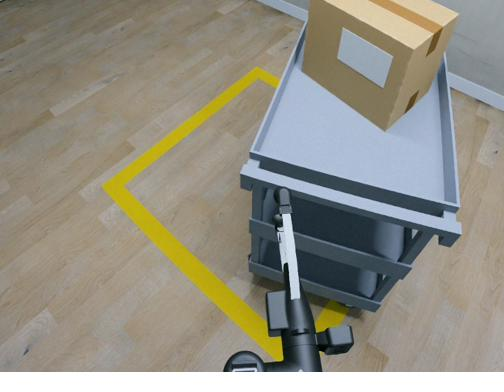

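Call:
move:
  blocking: false
  r1: {"base":{"translate_m":0.2369,"strafe_m":0.082},"joints":{"wrist_yaw_rad":-0.2},"speeds":{"wrist_yaw_rad":0.08},"pace":"slow","contact_limits":{"translate_m":1}}
  r2: {"base":{"translate_m":-0.2}}
  cameras: []

Call:
wait:
  seconds: 1.5
  cameras: []

Call:
move:
  blocking: false
  r2: {"base":{"rotate_rad":-0.7}}
  cameras: []

Call:
wait:
  seconds: 3
  cameras: ["r2_head_right_camera"]

Call:
wait:
  seconds: 1
  cameras: ["r1_head_camera"]

Scene clock: 990.17 s.
earlier move: r1 done
move: r1 moving; r2 moving
r1.base_odometry: x=-1.642 y=+2.406 heading=+0.097
r1.turned_by_wheels: -0.001
r1.turned_by_imu: -0.041
r1.base_tilt: forward=-1.5 right=+1.3
r1.lidar_m: 0.53 1.69 2.35 2.47 3.43 4.63 3.39 2.45 2.37 1.60 0.98 0.62
r1.base_status: translate_m moving; strafe_m moving
r1.joint_positions: lift_m=+0.870 arm_m=+0.150 wrist_yaw_rad=-0.032 wrist_pitch_rad=+0.002 wrist_roll_rad=+0.000 gripper_m=-0.037
r1.joint_status: wrist_yaw_rad moving
r1.measured_speeds: translate_m=+0.048 strafe_m=+0.017 rotate_rad=+0.001 lift_m=+0.000 arm_m=+0.000 wrist_yaw_rad=-0.080 wrist_pitch_rad=+0.000 wrist_roll_rad=+0.000
r1.motor_effort: lift_m=+24(25) arm_m=-4(4) wheel_0=-5(11) wheel_1=+3(4) wheel_2=-2(3)
r1.servo_current: wrist_yaw_rad=46(72) wrist_pitch_rad=46(46) wrist_roll_rad=46(52) gripper_m=65(65)
r1.contact_limits: translate_m 1
r1.hand_pose: x=+0.6064 y=-0.0967 z=+1.0471 quat_wxyz=(+1.000, +0.000, +0.001, -0.016) (m; r1's base frame)
r1.wrist_depth_mm: - - 232 162 253 265 278 / - - 232 162 254 267 277 / - - 234 163 255 267 278 / - - 234 163 256 267 281 / - - 236 164 256 270 281 / - - 230 165 252 270 281 / - 135 232 162 257 265 282
r2.base_odometry: x=-3.489 y=-4.018 heading=-1.351
r2.turned_by_wheels: +0.000
r2.turned_by_imu: +0.001
r2.base_tilt: forward=-0.7 right=+0.0
r2.lidar_m: 0.54 3.44 1.75 0.83 0.67 0.67 0.78 1.28 1.27 1.47 0.60 0.52
r2.base_status: translate_m moving
r2.joint_positions: lift_m=+0.690 arm_m=+0.000 wrist_yaw_rad=+0.003 wrist_pitch_rad=+0.005 wrist_roll_rad=+1.571 gripper_m=+0.080
r2.joint_status: not commanded
r2.measured_speeds: translate_m=-0.121 strafe_m=+0.000 rotate_rad=+0.002 lift_m=+0.000 arm_m=+0.000 wrist_yaw_rad=+0.000 wrist_pitch_rad=+0.000 wrist_roll_rad=+0.000
r2.motor_effort: lift_m=+19(19) arm_m=-6(6) wheel_0=-6(8) wheel_1=-7(9) wheel_2=+11(13)
r2.servo_current: wrist_yaw_rad=46(52) wrist_pitch_rad=39(46) wrist_roll_rad=46(52) gripper_m=46(52)
r2.hand_pose: x=+0.4597 y=-0.0866 z=+0.8665 quat_wxyz=(+0.707, +0.707, +0.003, -0.001) (m; r2's base frame)
r2.wrist_depth_mm: - 500 500 240 290 - - / - - 580 300 310 - - / - - 676 322 330 - - / - - - 342 357 - - / - - - 384 379 410 404 / - - 194 340 191 1618 1281 / - - - - - 1863 1205
pictures: none
No camera images: "cameras" was empty.

Scene clock: 991.67 s.
earlier move: r1 moving; r2 moving
r1.base_odometry: x=-1.515 y=+2.464 heading=+0.097
r1.turned_by_wheels: +0.000
r1.turned_by_imu: -0.001
r1.base_tilt: forward=-1.6 right=+1.3
r1.lidar_m: 0.52 1.55 2.25 2.36 3.29 4.70 3.51 2.57 2.47 1.49 0.87 0.55
r1.base_status: translate_m moving; strafe_m moving
r1.joint_positions: lift_m=+0.870 arm_m=+0.150 wrist_yaw_rad=-0.152 wrist_pitch_rad=+0.002 wrist_roll_rad=+0.000 gripper_m=-0.037
r1.joint_status: wrist_yaw_rad moving
r1.measured_speeds: translate_m=+0.094 strafe_m=+0.032 rotate_rad=+0.001 lift_m=+0.000 arm_m=+0.000 wrist_yaw_rad=-0.080 wrist_pitch_rad=+0.000 wrist_roll_rad=+0.000
r1.motor_effort: lift_m=+24(25) arm_m=-4(4) wheel_0=-6(11) wheel_1=+2(5) wheel_2=-2(3)
r1.servo_current: wrist_yaw_rad=65(72) wrist_pitch_rad=46(46) wrist_roll_rad=59(72) gripper_m=59(72)
r1.contact_limits: translate_m 1
r1.hand_pose: x=+0.5927 y=-0.1301 z=+1.0471 quat_wxyz=(+0.997, +0.000, +0.001, -0.076) (m; r1's base frame)
r1.wrist_depth_mm: - - 232 163 254 266 278 / - - 234 163 255 266 276 / - - 234 163 255 268 278 / - - 235 163 255 268 282 / - - 235 164 256 270 281 / - - 231 165 251 271 282 / - 135 233 163 256 264 283
r2.base_odometry: x=-3.525 y=-3.854 heading=-1.351
r2.turned_by_wheels: +0.000
r2.turned_by_imu: +0.000
r2.base_tilt: forward=-0.7 right=+0.1
r2.lidar_m: 0.68 3.56 1.80 0.66 0.53 0.54 0.63 1.07 1.18 1.34 2.26 0.65
r2.base_status: translate_m moving
r2.joint_positions: lift_m=+0.690 arm_m=+0.000 wrist_yaw_rad=+0.003 wrist_pitch_rad=+0.005 wrist_roll_rad=+1.571 gripper_m=+0.080
r2.joint_status: not commanded
r2.measured_speeds: all 0
r2.motor_effort: lift_m=+19(20) arm_m=-7(7) wheel_0=+2(11) wheel_1=-3(9) wheel_2=+1(13)
r2.servo_current: wrist_yaw_rad=33(59) wrist_pitch_rad=39(52) wrist_roll_rad=46(59) gripper_m=46(52)
r2.hand_pose: x=+0.4597 y=-0.0866 z=+0.8665 quat_wxyz=(+0.707, +0.707, +0.003, -0.001) (m; r2's base frame)
r2.wrist_depth_mm: - - 691 436 976 - - / - - 699 469 - - 462 / - - 842 778 - - 492 / - - - - - - 530 / - - - - 569 1756 1078 / - - 194 - 193 1618 1229 / - - - - - 1863 1255
wait: 1.50 s; no rest
pictures: none
No camera images: "cameras" was empty.

Scene clock: 992.17 s.
earlier move: r1 moving; r2 done
move: r2 moving
r1.base_odometry: x=-1.469 y=+2.485 heading=+0.097
r1.turned_by_wheels: -0.001
r1.turned_by_imu: -0.001
r1.base_tilt: forward=-1.5 right=+1.3
r1.lidar_m: 0.54 1.51 2.20 2.32 3.24 4.74 3.57 2.62 2.53 1.43 0.83 0.51
r1.base_status: translate_m moving; strafe_m moving
r1.joint_positions: lift_m=+0.870 arm_m=+0.150 wrist_yaw_rad=-0.195 wrist_pitch_rad=+0.002 wrist_roll_rad=+0.000 gripper_m=-0.037
r1.joint_status: wrist_yaw_rad moving
r1.measured_speeds: translate_m=+0.095 strafe_m=+0.033 rotate_rad=+0.000 lift_m=+0.000 arm_m=+0.000 wrist_yaw_rad=-0.103 wrist_pitch_rad=+0.000 wrist_roll_rad=+0.000
r1.motor_effort: lift_m=+24(25) arm_m=-4(4) wheel_0=-10(11) wheel_1=-1(5) wheel_2=-2(4)
r1.servo_current: wrist_yaw_rad=59(65) wrist_pitch_rad=46(46) wrist_roll_rad=46(52) gripper_m=72(72)
r1.contact_limits: translate_m 1
r1.hand_pose: x=+0.5869 y=-0.1417 z=+1.0471 quat_wxyz=(+0.995, +0.000, +0.001, -0.097) (m; r1's base frame)
r1.wrist_depth_mm: - - 232 160 254 267 279 / - - 232 163 255 267 281 / - - 233 164 255 268 279 / - - 234 164 257 268 282 / - - 235 165 256 270 282 / - - 231 166 182 271 283 / - - 232 162 254 266 283
r2.base_odometry: x=-3.525 y=-3.853 heading=-1.602
r2.turned_by_wheels: -0.251
r2.turned_by_imu: -0.244
r2.base_tilt: forward=-0.7 right=+0.1
r2.lidar_m: 0.67 3.12 2.38 0.81 0.57 0.54 0.58 0.77 1.15 1.20 1.66 0.68
r2.base_status: rotate_rad moving
r2.joint_positions: lift_m=+0.690 arm_m=+0.000 wrist_yaw_rad=+0.003 wrist_pitch_rad=+0.005 wrist_roll_rad=+1.571 gripper_m=+0.080
r2.joint_status: not commanded
r2.measured_speeds: translate_m=-0.002 strafe_m=+0.001 rotate_rad=-0.974 lift_m=+0.000 arm_m=+0.000 wrist_yaw_rad=+0.000 wrist_pitch_rad=+0.000 wrist_roll_rad=+0.000
r2.motor_effort: lift_m=+20(20) arm_m=-6(7) wheel_0=+9(9) wheel_1=+10(10) wheel_2=+11(11)
r2.servo_current: wrist_yaw_rad=59(59) wrist_pitch_rad=46(46) wrist_roll_rad=39(46) gripper_m=46(52)
r2.hand_pose: x=+0.4597 y=-0.0866 z=+0.8665 quat_wxyz=(+0.707, +0.707, +0.003, -0.001) (m; r2's base frame)
r2.wrist_depth_mm: - - - - - 1661 1229 / - - - 477 1008 1576 477 / - - 809 715 - - 496 / - - 788 723 1138 - 508 / - - 891 530 521 - 521 / - - 194 530 190 - 544 / - - - - - 1756 564
pictures: none
No camera images: "cameras" was empty.

Scene clock: 993.13 s.
earlier move: r1 moving; r2 done
r1.base_odometry: x=-1.426 y=+2.505 heading=+0.096
r1.turned_by_wheels: +0.000
r1.turned_by_imu: -0.075
r1.base_tilt: forward=-1.5 right=+1.3
r1.lidar_m: 0.54 1.37 2.13 2.20 2.94 4.78 3.92 2.73 2.57 1.52 0.86 0.51
r1.base_status: translate_m moving; strafe_m moving
r1.joint_positions: lift_m=+0.870 arm_m=+0.150 wrist_yaw_rad=-0.203 wrist_pitch_rad=+0.002 wrist_roll_rad=+0.000 gripper_m=-0.037
r1.joint_status: all done
r1.measured_speeds: translate_m=+0.001 strafe_m=+0.000 rotate_rad=+0.003 lift_m=+0.000 arm_m=+0.000 wrist_yaw_rad=+0.005 wrist_pitch_rad=+0.000 wrist_roll_rad=+0.000
r1.motor_effort: lift_m=+24(25) arm_m=-5(5) wheel_0=-12(19) wheel_1=-4(5) wheel_2=+0(6)
r1.servo_current: wrist_yaw_rad=59(65) wrist_pitch_rad=46(52) wrist_roll_rad=46(59) gripper_m=65(72)
r1.contact_limits: translate_m 1
r1.hand_pose: x=+0.5859 y=-0.1437 z=+1.0471 quat_wxyz=(+0.995, +0.000, +0.001, -0.101) (m; r1's base frame)
r1.wrist_depth_mm: - 224 232 162 256 271 287 / - 224 232 163 257 271 286 / - 226 233 164 257 273 289 / - 224 233 163 258 273 289 / - 226 234 165 259 274 289 / - - 229 165 182 276 291 / - - 231 163 259 136 293
r2.base_odometry: x=-3.525 y=-3.853 heading=-2.050
r2.turned_by_wheels: -0.448
r2.turned_by_imu: -0.436
r2.base_tilt: forward=-0.7 right=+0.1
r2.lidar_m: 0.67 0.66 3.37 1.84 0.76 0.56 0.53 0.56 0.84 1.17 1.26 1.79
r2.base_status: done
r2.joint_positions: lift_m=+0.690 arm_m=+0.000 wrist_yaw_rad=+0.003 wrist_pitch_rad=+0.005 wrist_roll_rad=+1.571 gripper_m=+0.080
r2.joint_status: not commanded
r2.measured_speeds: all 0
r2.motor_effort: lift_m=+19(20) arm_m=-6(7) wheel_0=+4(9) wheel_1=+4(10) wheel_2=+3(11)
r2.servo_current: wrist_yaw_rad=33(59) wrist_pitch_rad=46(52) wrist_roll_rad=46(52) gripper_m=52(52)
r2.hand_pose: x=+0.4597 y=-0.0867 z=+0.8665 quat_wxyz=(+0.707, +0.707, +0.003, -0.001) (m; r2's base frame)
r2.wrist_depth_mm: - - - - - 1661 1182 / - - - - - 1661 1182 / - - - - - 1756 1205 / - - - - - 1708 1205 / - - - - - 1756 1205 / - - 194 - 187 1499 544 / - - - - - - 525
wait: 0.97 of 3 s (r2 has come to rest)
pictures: r2_head_right_camera
Images, in order (width x height): r2_head_right_camera 420x672.

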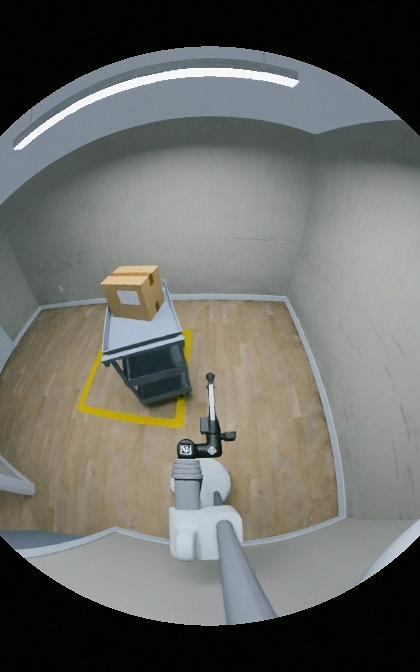

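Scene clock: 993.40 s.
earlier move: r1 done
r1.base_odometry: x=-1.426 y=+2.505 heading=+0.096
r1.turned_by_wheels: +0.000
r1.turned_by_imu: -0.014
r1.base_tilt: forward=-1.5 right=+1.3
r1.lidar_m: 0.53 1.34 2.14 2.21 2.89 4.78 3.97 2.76 2.57 1.56 0.86 0.54
r1.base_status: done
r1.joint_positions: lift_m=+0.870 arm_m=+0.150 wrist_yaw_rad=-0.203 wrist_pitch_rad=+0.002 wrist_roll_rad=+0.000 gripper_m=-0.037
r1.joint_status: all done
r1.measured_speeds: all 0
r1.motor_effort: lift_m=+25(25) arm_m=-5(5) wheel_0=-12(19) wheel_1=-5(5) wheel_2=+1(6)
r1.servo_current: wrist_yaw_rad=33(65) wrist_pitch_rad=39(52) wrist_roll_rad=39(59) gripper_m=65(72)
r1.contact_limits: translate_m 1
r1.hand_pose: x=+0.5859 y=-0.1437 z=+1.0471 quat_wxyz=(+0.995, +0.000, +0.001, -0.101) (m; r1's base frame)
r1.wrist_depth_mm: - - 230 161 256 270 281 / - 226 232 163 256 270 281 / - - 232 163 256 271 285 / - - 234 164 257 272 286 / - - 234 165 257 272 287 / - - 231 166 183 274 289 / - - 232 162 257 136 286
r2.base_odometry: x=-3.525 y=-3.853 heading=-2.050
r2.turned_by_wheels: +0.000
r2.turned_by_imu: +0.000
r2.base_tilt: forward=-0.7 right=+0.0
r2.lidar_m: 0.68 0.68 3.40 1.79 0.75 0.56 0.54 0.58 0.83 1.14 1.26 1.79
r2.base_status: done
r2.joint_positions: lift_m=+0.690 arm_m=+0.000 wrist_yaw_rad=+0.003 wrist_pitch_rad=+0.005 wrist_roll_rad=+1.571 gripper_m=+0.080
r2.joint_status: not commanded
r2.measured_speeds: all 0
r2.motor_effort: lift_m=+19(20) arm_m=-6(7) wheel_0=+4(9) wheel_1=+4(10) wheel_2=+3(11)
r2.servo_current: wrist_yaw_rad=52(59) wrist_pitch_rad=46(52) wrist_roll_rad=46(52) gripper_m=52(52)
r2.hand_pose: x=+0.4597 y=-0.0867 z=+0.8665 quat_wxyz=(+0.707, +0.707, +0.003, -0.001) (m; r2's base frame)
r2.wrist_depth_mm: - - - - - 1661 1160 / - - - - - 1708 1205 / - - - - - 1756 1205 / - - - - - 1756 1205 / - - - - - 1756 1182 / - - 193 - 187 1537 539 / - - - - - - 525
wait: 0.27 of 1 s (r1 has come to rest)
pictures: r1_head_camera
Images, in order (width x height): r1_head_camera 420x560.

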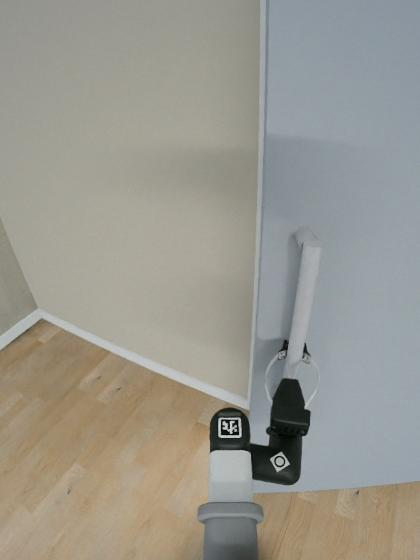

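Call:
zoom_image:
  camera: "r2_head_right_camera"
  region: [70, 280, 220, 440]

Call:
move:
  blocking: false
  r1: {"base":{"translate_m":0.2479,"strafe_m":0.0211},"joints":{"wrist_yaw_rad":-0.4},"speeds":{"wrist_yaw_rad":0.08},"pace":"slow","contact_limits":{"translate_m":0.5}}
  r2: {"base":{"strafe_m":-0.4}}
  cameras: []

Call:
wait:
  seconds: 5
  cameras: []

Call:
move:
  blocking: false
  r2: {"base":{"rotate_rad":0.6}}
  cameras: []

Call:
wait:
  seconds: 3
  cameras: ["r2_head_camera","r1_head_camera"]

Call:
zoom_image:
  camera: "r2_head_camera"
  region: [60, 300, 300, 540]

This scene's latest camera images include none from r2_head_right_camera. They are from: r1_head_camera. r2_head_right_camera's image comes with the result of a call that names it in "cameras".

Scene clock: 1000.70 s.
move: r1 moving; r2 moving
r1.base_odometry: x=-1.413 y=+2.507 heading=+0.096
r1.turned_by_wheels: +0.000
r1.turned_by_imu: -0.001
r1.base_tilt: forward=-1.5 right=+1.3
r1.lidar_m: 0.51 1.31 2.13 2.17 2.87 4.78 4.01 2.77 2.59 1.53 0.84 0.51
r1.base_status: translate_m moving; strafe_m moving
r1.joint_positions: lift_m=+0.870 arm_m=+0.150 wrist_yaw_rad=-0.230 wrist_pitch_rad=+0.002 wrist_roll_rad=+0.000 gripper_m=-0.037
r1.joint_status: wrist_yaw_rad moving
r1.measured_speeds: translate_m=+0.048 strafe_m=+0.005 rotate_rad=+0.001 lift_m=+0.000 arm_m=+0.000 wrist_yaw_rad=-0.066 wrist_pitch_rad=+0.000 wrist_roll_rad=+0.000
r1.motor_effort: lift_m=+25(25) arm_m=-5(5) wheel_0=-6(11) wheel_1=+2(5) wheel_2=-2(4)
r1.servo_current: wrist_yaw_rad=39(78) wrist_pitch_rad=39(46) wrist_roll_rad=52(65) gripper_m=72(72)
r1.contact_limits: translate_m 0.5
r1.hand_pose: x=+0.5819 y=-0.1509 z=+1.0471 quat_wxyz=(+0.993, +0.000, +0.001, -0.115) (m; r1's base frame)
r1.wrist_depth_mm: - - 232 162 257 270 282 / - 226 233 163 256 271 282 / - - 234 163 256 272 285 / - - 234 163 258 272 286 / - - 235 164 258 272 286 / - - 229 164 254 274 289 / - 135 233 163 257 267 287
r2.base_odometry: x=-3.557 y=-3.837 heading=-2.050
r2.turned_by_wheels: +0.000
r2.turned_by_imu: +0.001
r2.base_tilt: forward=-0.7 right=+0.0
r2.lidar_m: 0.70 0.66 3.39 1.84 0.77 0.56 0.56 0.59 0.87 1.11 1.20 1.71
r2.base_status: strafe_m moving
r2.joint_positions: lift_m=+0.690 arm_m=+0.000 wrist_yaw_rad=+0.003 wrist_pitch_rad=+0.005 wrist_roll_rad=+1.571 gripper_m=+0.080
r2.joint_status: not commanded
r2.measured_speeds: translate_m=+0.000 strafe_m=-0.140 rotate_rad=+0.002 lift_m=+0.000 arm_m=+0.000 wrist_yaw_rad=+0.000 wrist_pitch_rad=+0.000 wrist_roll_rad=+0.000
r2.motor_effort: lift_m=+19(20) arm_m=-6(7) wheel_0=+10(13) wheel_1=-11(11) wheel_2=+0(3)
r2.servo_current: wrist_yaw_rad=46(52) wrist_pitch_rad=46(52) wrist_roll_rad=46(52) gripper_m=46(59)
r2.hand_pose: x=+0.4597 y=-0.0867 z=+0.8665 quat_wxyz=(+0.707, +0.707, +0.003, -0.001) (m; r2's base frame)
r2.wrist_depth_mm: - - - - - 1661 1182 / - - - - - 1661 1182 / - - - - - 1756 1182 / - - - - - 1708 1182 / - - - - - 1708 1205 / - - 195 - 186 1661 1160 / - - - - - - 530
pictures: none
No camera images: "cameras" was empty.

Scene clock: 1002.87 s.
earlier move: r1 moving; r2 done
r1.base_odometry: x=-1.214 y=+2.544 heading=+0.096
r1.turned_by_wheels: +0.001
r1.turned_by_imu: +0.000
r1.base_tilt: forward=-1.6 right=+1.3
r1.lidar_m: 0.58 1.08 2.03 2.10 2.74 4.94 4.16 2.87 2.69 1.27 0.71 0.51
r1.base_status: translate_m moving; strafe_m moving
r1.joint_positions: lift_m=+0.870 arm_m=+0.150 wrist_yaw_rad=-0.383 wrist_pitch_rad=+0.002 wrist_roll_rad=+0.000 gripper_m=-0.037
r1.joint_status: wrist_yaw_rad moving
r1.measured_speeds: translate_m=+0.083 strafe_m=+0.006 rotate_rad=-0.002 lift_m=+0.000 arm_m=+0.000 wrist_yaw_rad=-0.018 wrist_pitch_rad=+0.000 wrist_roll_rad=+0.000
r1.motor_effort: lift_m=+24(25) arm_m=-5(5) wheel_0=-3(11) wheel_1=+2(6) wheel_2=+3(4)
r1.servo_current: wrist_yaw_rad=98(163) wrist_pitch_rad=39(46) wrist_roll_rad=46(65) gripper_m=65(72)
r1.contact_limits: translate_m 0.5
r1.hand_pose: x=+0.5559 y=-0.1888 z=+1.0471 quat_wxyz=(+0.982, +0.000, +0.001, -0.190) (m; r1's base frame)
r1.wrist_depth_mm: - - 235 162 254 263 274 / - 229 236 164 255 265 273 / - 229 235 165 255 264 273 / - - 236 164 255 265 276 / - - 236 165 256 266 276 / - - 208 163 255 268 278 / - 140 235 163 253 270 278
r2.base_odometry: x=-3.880 y=-3.669 heading=-2.050
r2.turned_by_wheels: +0.000
r2.turned_by_imu: +0.001
r2.base_tilt: forward=-0.7 right=+0.0
r2.lidar_m: 2.22 0.83 0.92 2.17 0.81 0.59 0.56 0.60 0.77 0.76 0.84 1.19
r2.base_status: done
r2.joint_positions: lift_m=+0.690 arm_m=+0.000 wrist_yaw_rad=+0.003 wrist_pitch_rad=+0.005 wrist_roll_rad=+1.571 gripper_m=+0.080
r2.joint_status: not commanded
r2.measured_speeds: all 0
r2.motor_effort: lift_m=+19(20) arm_m=-6(7) wheel_0=+2(14) wheel_1=-2(12) wheel_2=+0(3)
r2.servo_current: wrist_yaw_rad=46(59) wrist_pitch_rad=46(52) wrist_roll_rad=39(65) gripper_m=52(59)
r2.hand_pose: x=+0.4597 y=-0.0867 z=+0.8665 quat_wxyz=(+0.707, +0.707, +0.003, -0.001) (m; r2's base frame)
r2.wrist_depth_mm: - - - - - 1618 1138 / - - - - - 1708 1182 / - - - - - 1708 1182 / - - - - - 1756 1229 / - - - - - 1756 1182 / - - 194 - 192 1618 1205 / - - - - - 1921 1205
wait: 2.17 of 5 s (r2 has come to rest)
pictures: none
No camera images: "cameras" was empty.

Scene clock: 1003.37 s.
earlier move: r1 moving
move: r2 moving
r1.base_odometry: x=-1.186 y=+2.549 heading=+0.096
r1.turned_by_wheels: -0.001
r1.turned_by_imu: -0.001
r1.base_tilt: forward=-1.5 right=+1.3
r1.lidar_m: 0.56 1.05 2.02 2.06 2.71 4.99 4.19 2.87 2.71 1.23 0.70 0.52
r1.base_status: translate_m moving; strafe_m moving
r1.joint_positions: lift_m=+0.870 arm_m=+0.150 wrist_yaw_rad=-0.389 wrist_pitch_rad=+0.002 wrist_roll_rad=+0.000 gripper_m=-0.037
r1.joint_status: wrist_yaw_rad moving
r1.measured_speeds: translate_m=+0.034 strafe_m=+0.002 rotate_rad=-0.001 lift_m=+0.000 arm_m=+0.000 wrist_yaw_rad=+0.000 wrist_pitch_rad=+0.000 wrist_roll_rad=+0.000
r1.motor_effort: lift_m=+25(25) arm_m=-5(5) wheel_0=-6(7) wheel_1=+2(3) wheel_2=+1(4)
r1.servo_current: wrist_yaw_rad=72(98) wrist_pitch_rad=46(46) wrist_roll_rad=59(65) gripper_m=65(65)
r1.contact_limits: translate_m 0.5
r1.hand_pose: x=+0.5547 y=-0.1902 z=+1.0471 quat_wxyz=(+0.981, +0.000, +0.001, -0.193) (m; r1's base frame)
r1.wrist_depth_mm: - - 236 162 251 260 270 / - - 236 163 251 263 270 / - - 236 163 253 263 272 / - - 236 164 254 263 272 / - - 237 163 254 265 272 / - - 186 165 252 265 273 / - 137 236 163 253 265 273
r2.base_odometry: x=-3.880 y=-3.669 heading=-1.799
r2.turned_by_wheels: +0.251
r2.turned_by_imu: +0.244
r2.base_tilt: forward=-0.7 right=+0.0
r2.lidar_m: 1.01 0.80 3.98 1.08 0.65 0.56 0.56 0.69 0.77 0.76 0.94 1.70
r2.base_status: rotate_rad moving
r2.joint_positions: lift_m=+0.690 arm_m=+0.000 wrist_yaw_rad=+0.002 wrist_pitch_rad=+0.005 wrist_roll_rad=+1.571 gripper_m=+0.080
r2.joint_status: not commanded
r2.measured_speeds: translate_m=+0.000 strafe_m=+0.000 rotate_rad=+0.967 lift_m=+0.000 arm_m=+0.000 wrist_yaw_rad=+0.000 wrist_pitch_rad=+0.000 wrist_roll_rad=+0.000
r2.motor_effort: lift_m=+19(20) arm_m=-7(7) wheel_0=-10(10) wheel_1=-9(10) wheel_2=-12(12)
r2.servo_current: wrist_yaw_rad=46(52) wrist_pitch_rad=46(52) wrist_roll_rad=52(52) gripper_m=52(59)
r2.hand_pose: x=+0.4597 y=-0.0867 z=+0.8665 quat_wxyz=(+0.707, +0.707, +0.003, -0.001) (m; r2's base frame)
r2.wrist_depth_mm: - - - - - 1576 1160 / - - - - - 1661 1182 / - - - - - 1756 1205 / - - - - - 1708 1229 / - - - - - 1708 1205 / - - 192 - 193 1618 1205 / - - - - - 1756 1078
pictures: none
No camera images: "cameras" was empty.

Scene clock: 1003.97 s.
earlier move: r1 done; r2 moving
r1.base_odometry: x=-1.181 y=+2.550 heading=+0.096
r1.turned_by_wheels: +0.000
r1.turned_by_imu: +0.000
r1.base_tilt: forward=-1.5 right=+1.3
r1.lidar_m: 0.57 1.04 2.01 2.06 2.70 5.00 4.16 2.87 2.71 1.23 0.68 0.49
r1.base_status: done
r1.joint_positions: lift_m=+0.870 arm_m=+0.150 wrist_yaw_rad=-0.390 wrist_pitch_rad=+0.002 wrist_roll_rad=+0.000 gripper_m=-0.037
r1.joint_status: all done
r1.measured_speeds: all 0
r1.motor_effort: lift_m=+25(25) arm_m=-5(5) wheel_0=-12(14) wheel_1=+0(3) wheel_2=+1(4)
r1.servo_current: wrist_yaw_rad=72(98) wrist_pitch_rad=46(46) wrist_roll_rad=46(65) gripper_m=65(72)
r1.contact_limits: translate_m 0.5
r1.hand_pose: x=+0.5545 y=-0.1905 z=+1.0471 quat_wxyz=(+0.981, +0.000, +0.001, -0.194) (m; r1's base frame)
r1.wrist_depth_mm: - - 235 161 251 260 270 / - - 236 163 253 262 270 / - - 236 163 252 262 270 / - - 236 163 253 264 272 / - - 237 163 253 263 272 / - - 209 164 252 264 273 / - 137 236 163 251 265 274
r2.base_odometry: x=-3.880 y=-3.669 heading=-1.451
r2.turned_by_wheels: +0.348
r2.turned_by_imu: +0.339
r2.base_tilt: forward=-0.6 right=+0.1
r2.lidar_m: 0.83 0.94 2.18 0.76 0.57 0.57 0.63 0.79 0.76 0.84 1.26 2.22
r2.base_status: rotate_rad moving
r2.joint_positions: lift_m=+0.690 arm_m=+0.000 wrist_yaw_rad=+0.002 wrist_pitch_rad=+0.005 wrist_roll_rad=+1.571 gripper_m=+0.080
r2.joint_status: not commanded
r2.measured_speeds: translate_m=+0.000 strafe_m=+0.000 rotate_rad=+0.022 lift_m=+0.000 arm_m=+0.000 wrist_yaw_rad=+0.000 wrist_pitch_rad=+0.000 wrist_roll_rad=+0.000
r2.motor_effort: lift_m=+19(20) arm_m=-7(7) wheel_0=-3(10) wheel_1=-3(10) wheel_2=-5(12)
r2.servo_current: wrist_yaw_rad=46(59) wrist_pitch_rad=46(52) wrist_roll_rad=46(52) gripper_m=46(59)
r2.hand_pose: x=+0.4597 y=-0.0867 z=+0.8665 quat_wxyz=(+0.707, +0.707, +0.003, -0.001) (m; r2's base frame)
r2.wrist_depth_mm: - - - - - 1708 1160 / - - - - - 1708 1182 / - - - - - 1708 1182 / - - - 1042 - 1281 1042 / - - - 931 1229 668 - / - - 193 699 190 699 - / - - - - - - -
wait: 0.60 of 3 s (r1 has come to rest)
pictures: r1_head_camera, r2_head_camera
Images, in order (width x height): r1_head_camera 420x560, r2_head_camera 420x560.

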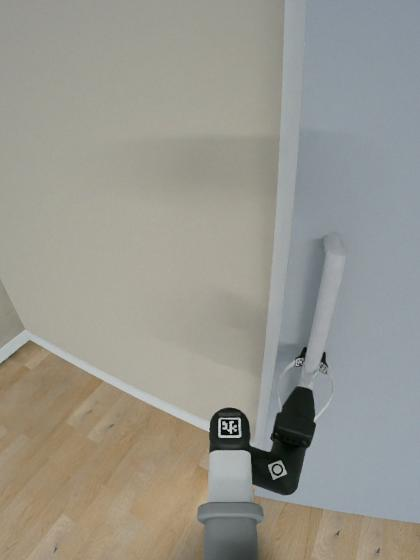

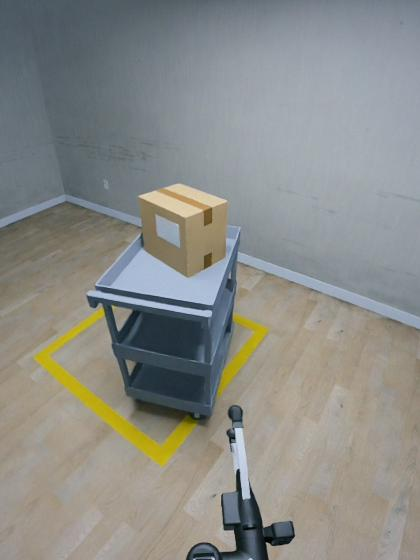

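Scaled by 2.100 from the camera's 420x560 image, which has a finer 1200x1600 frame.

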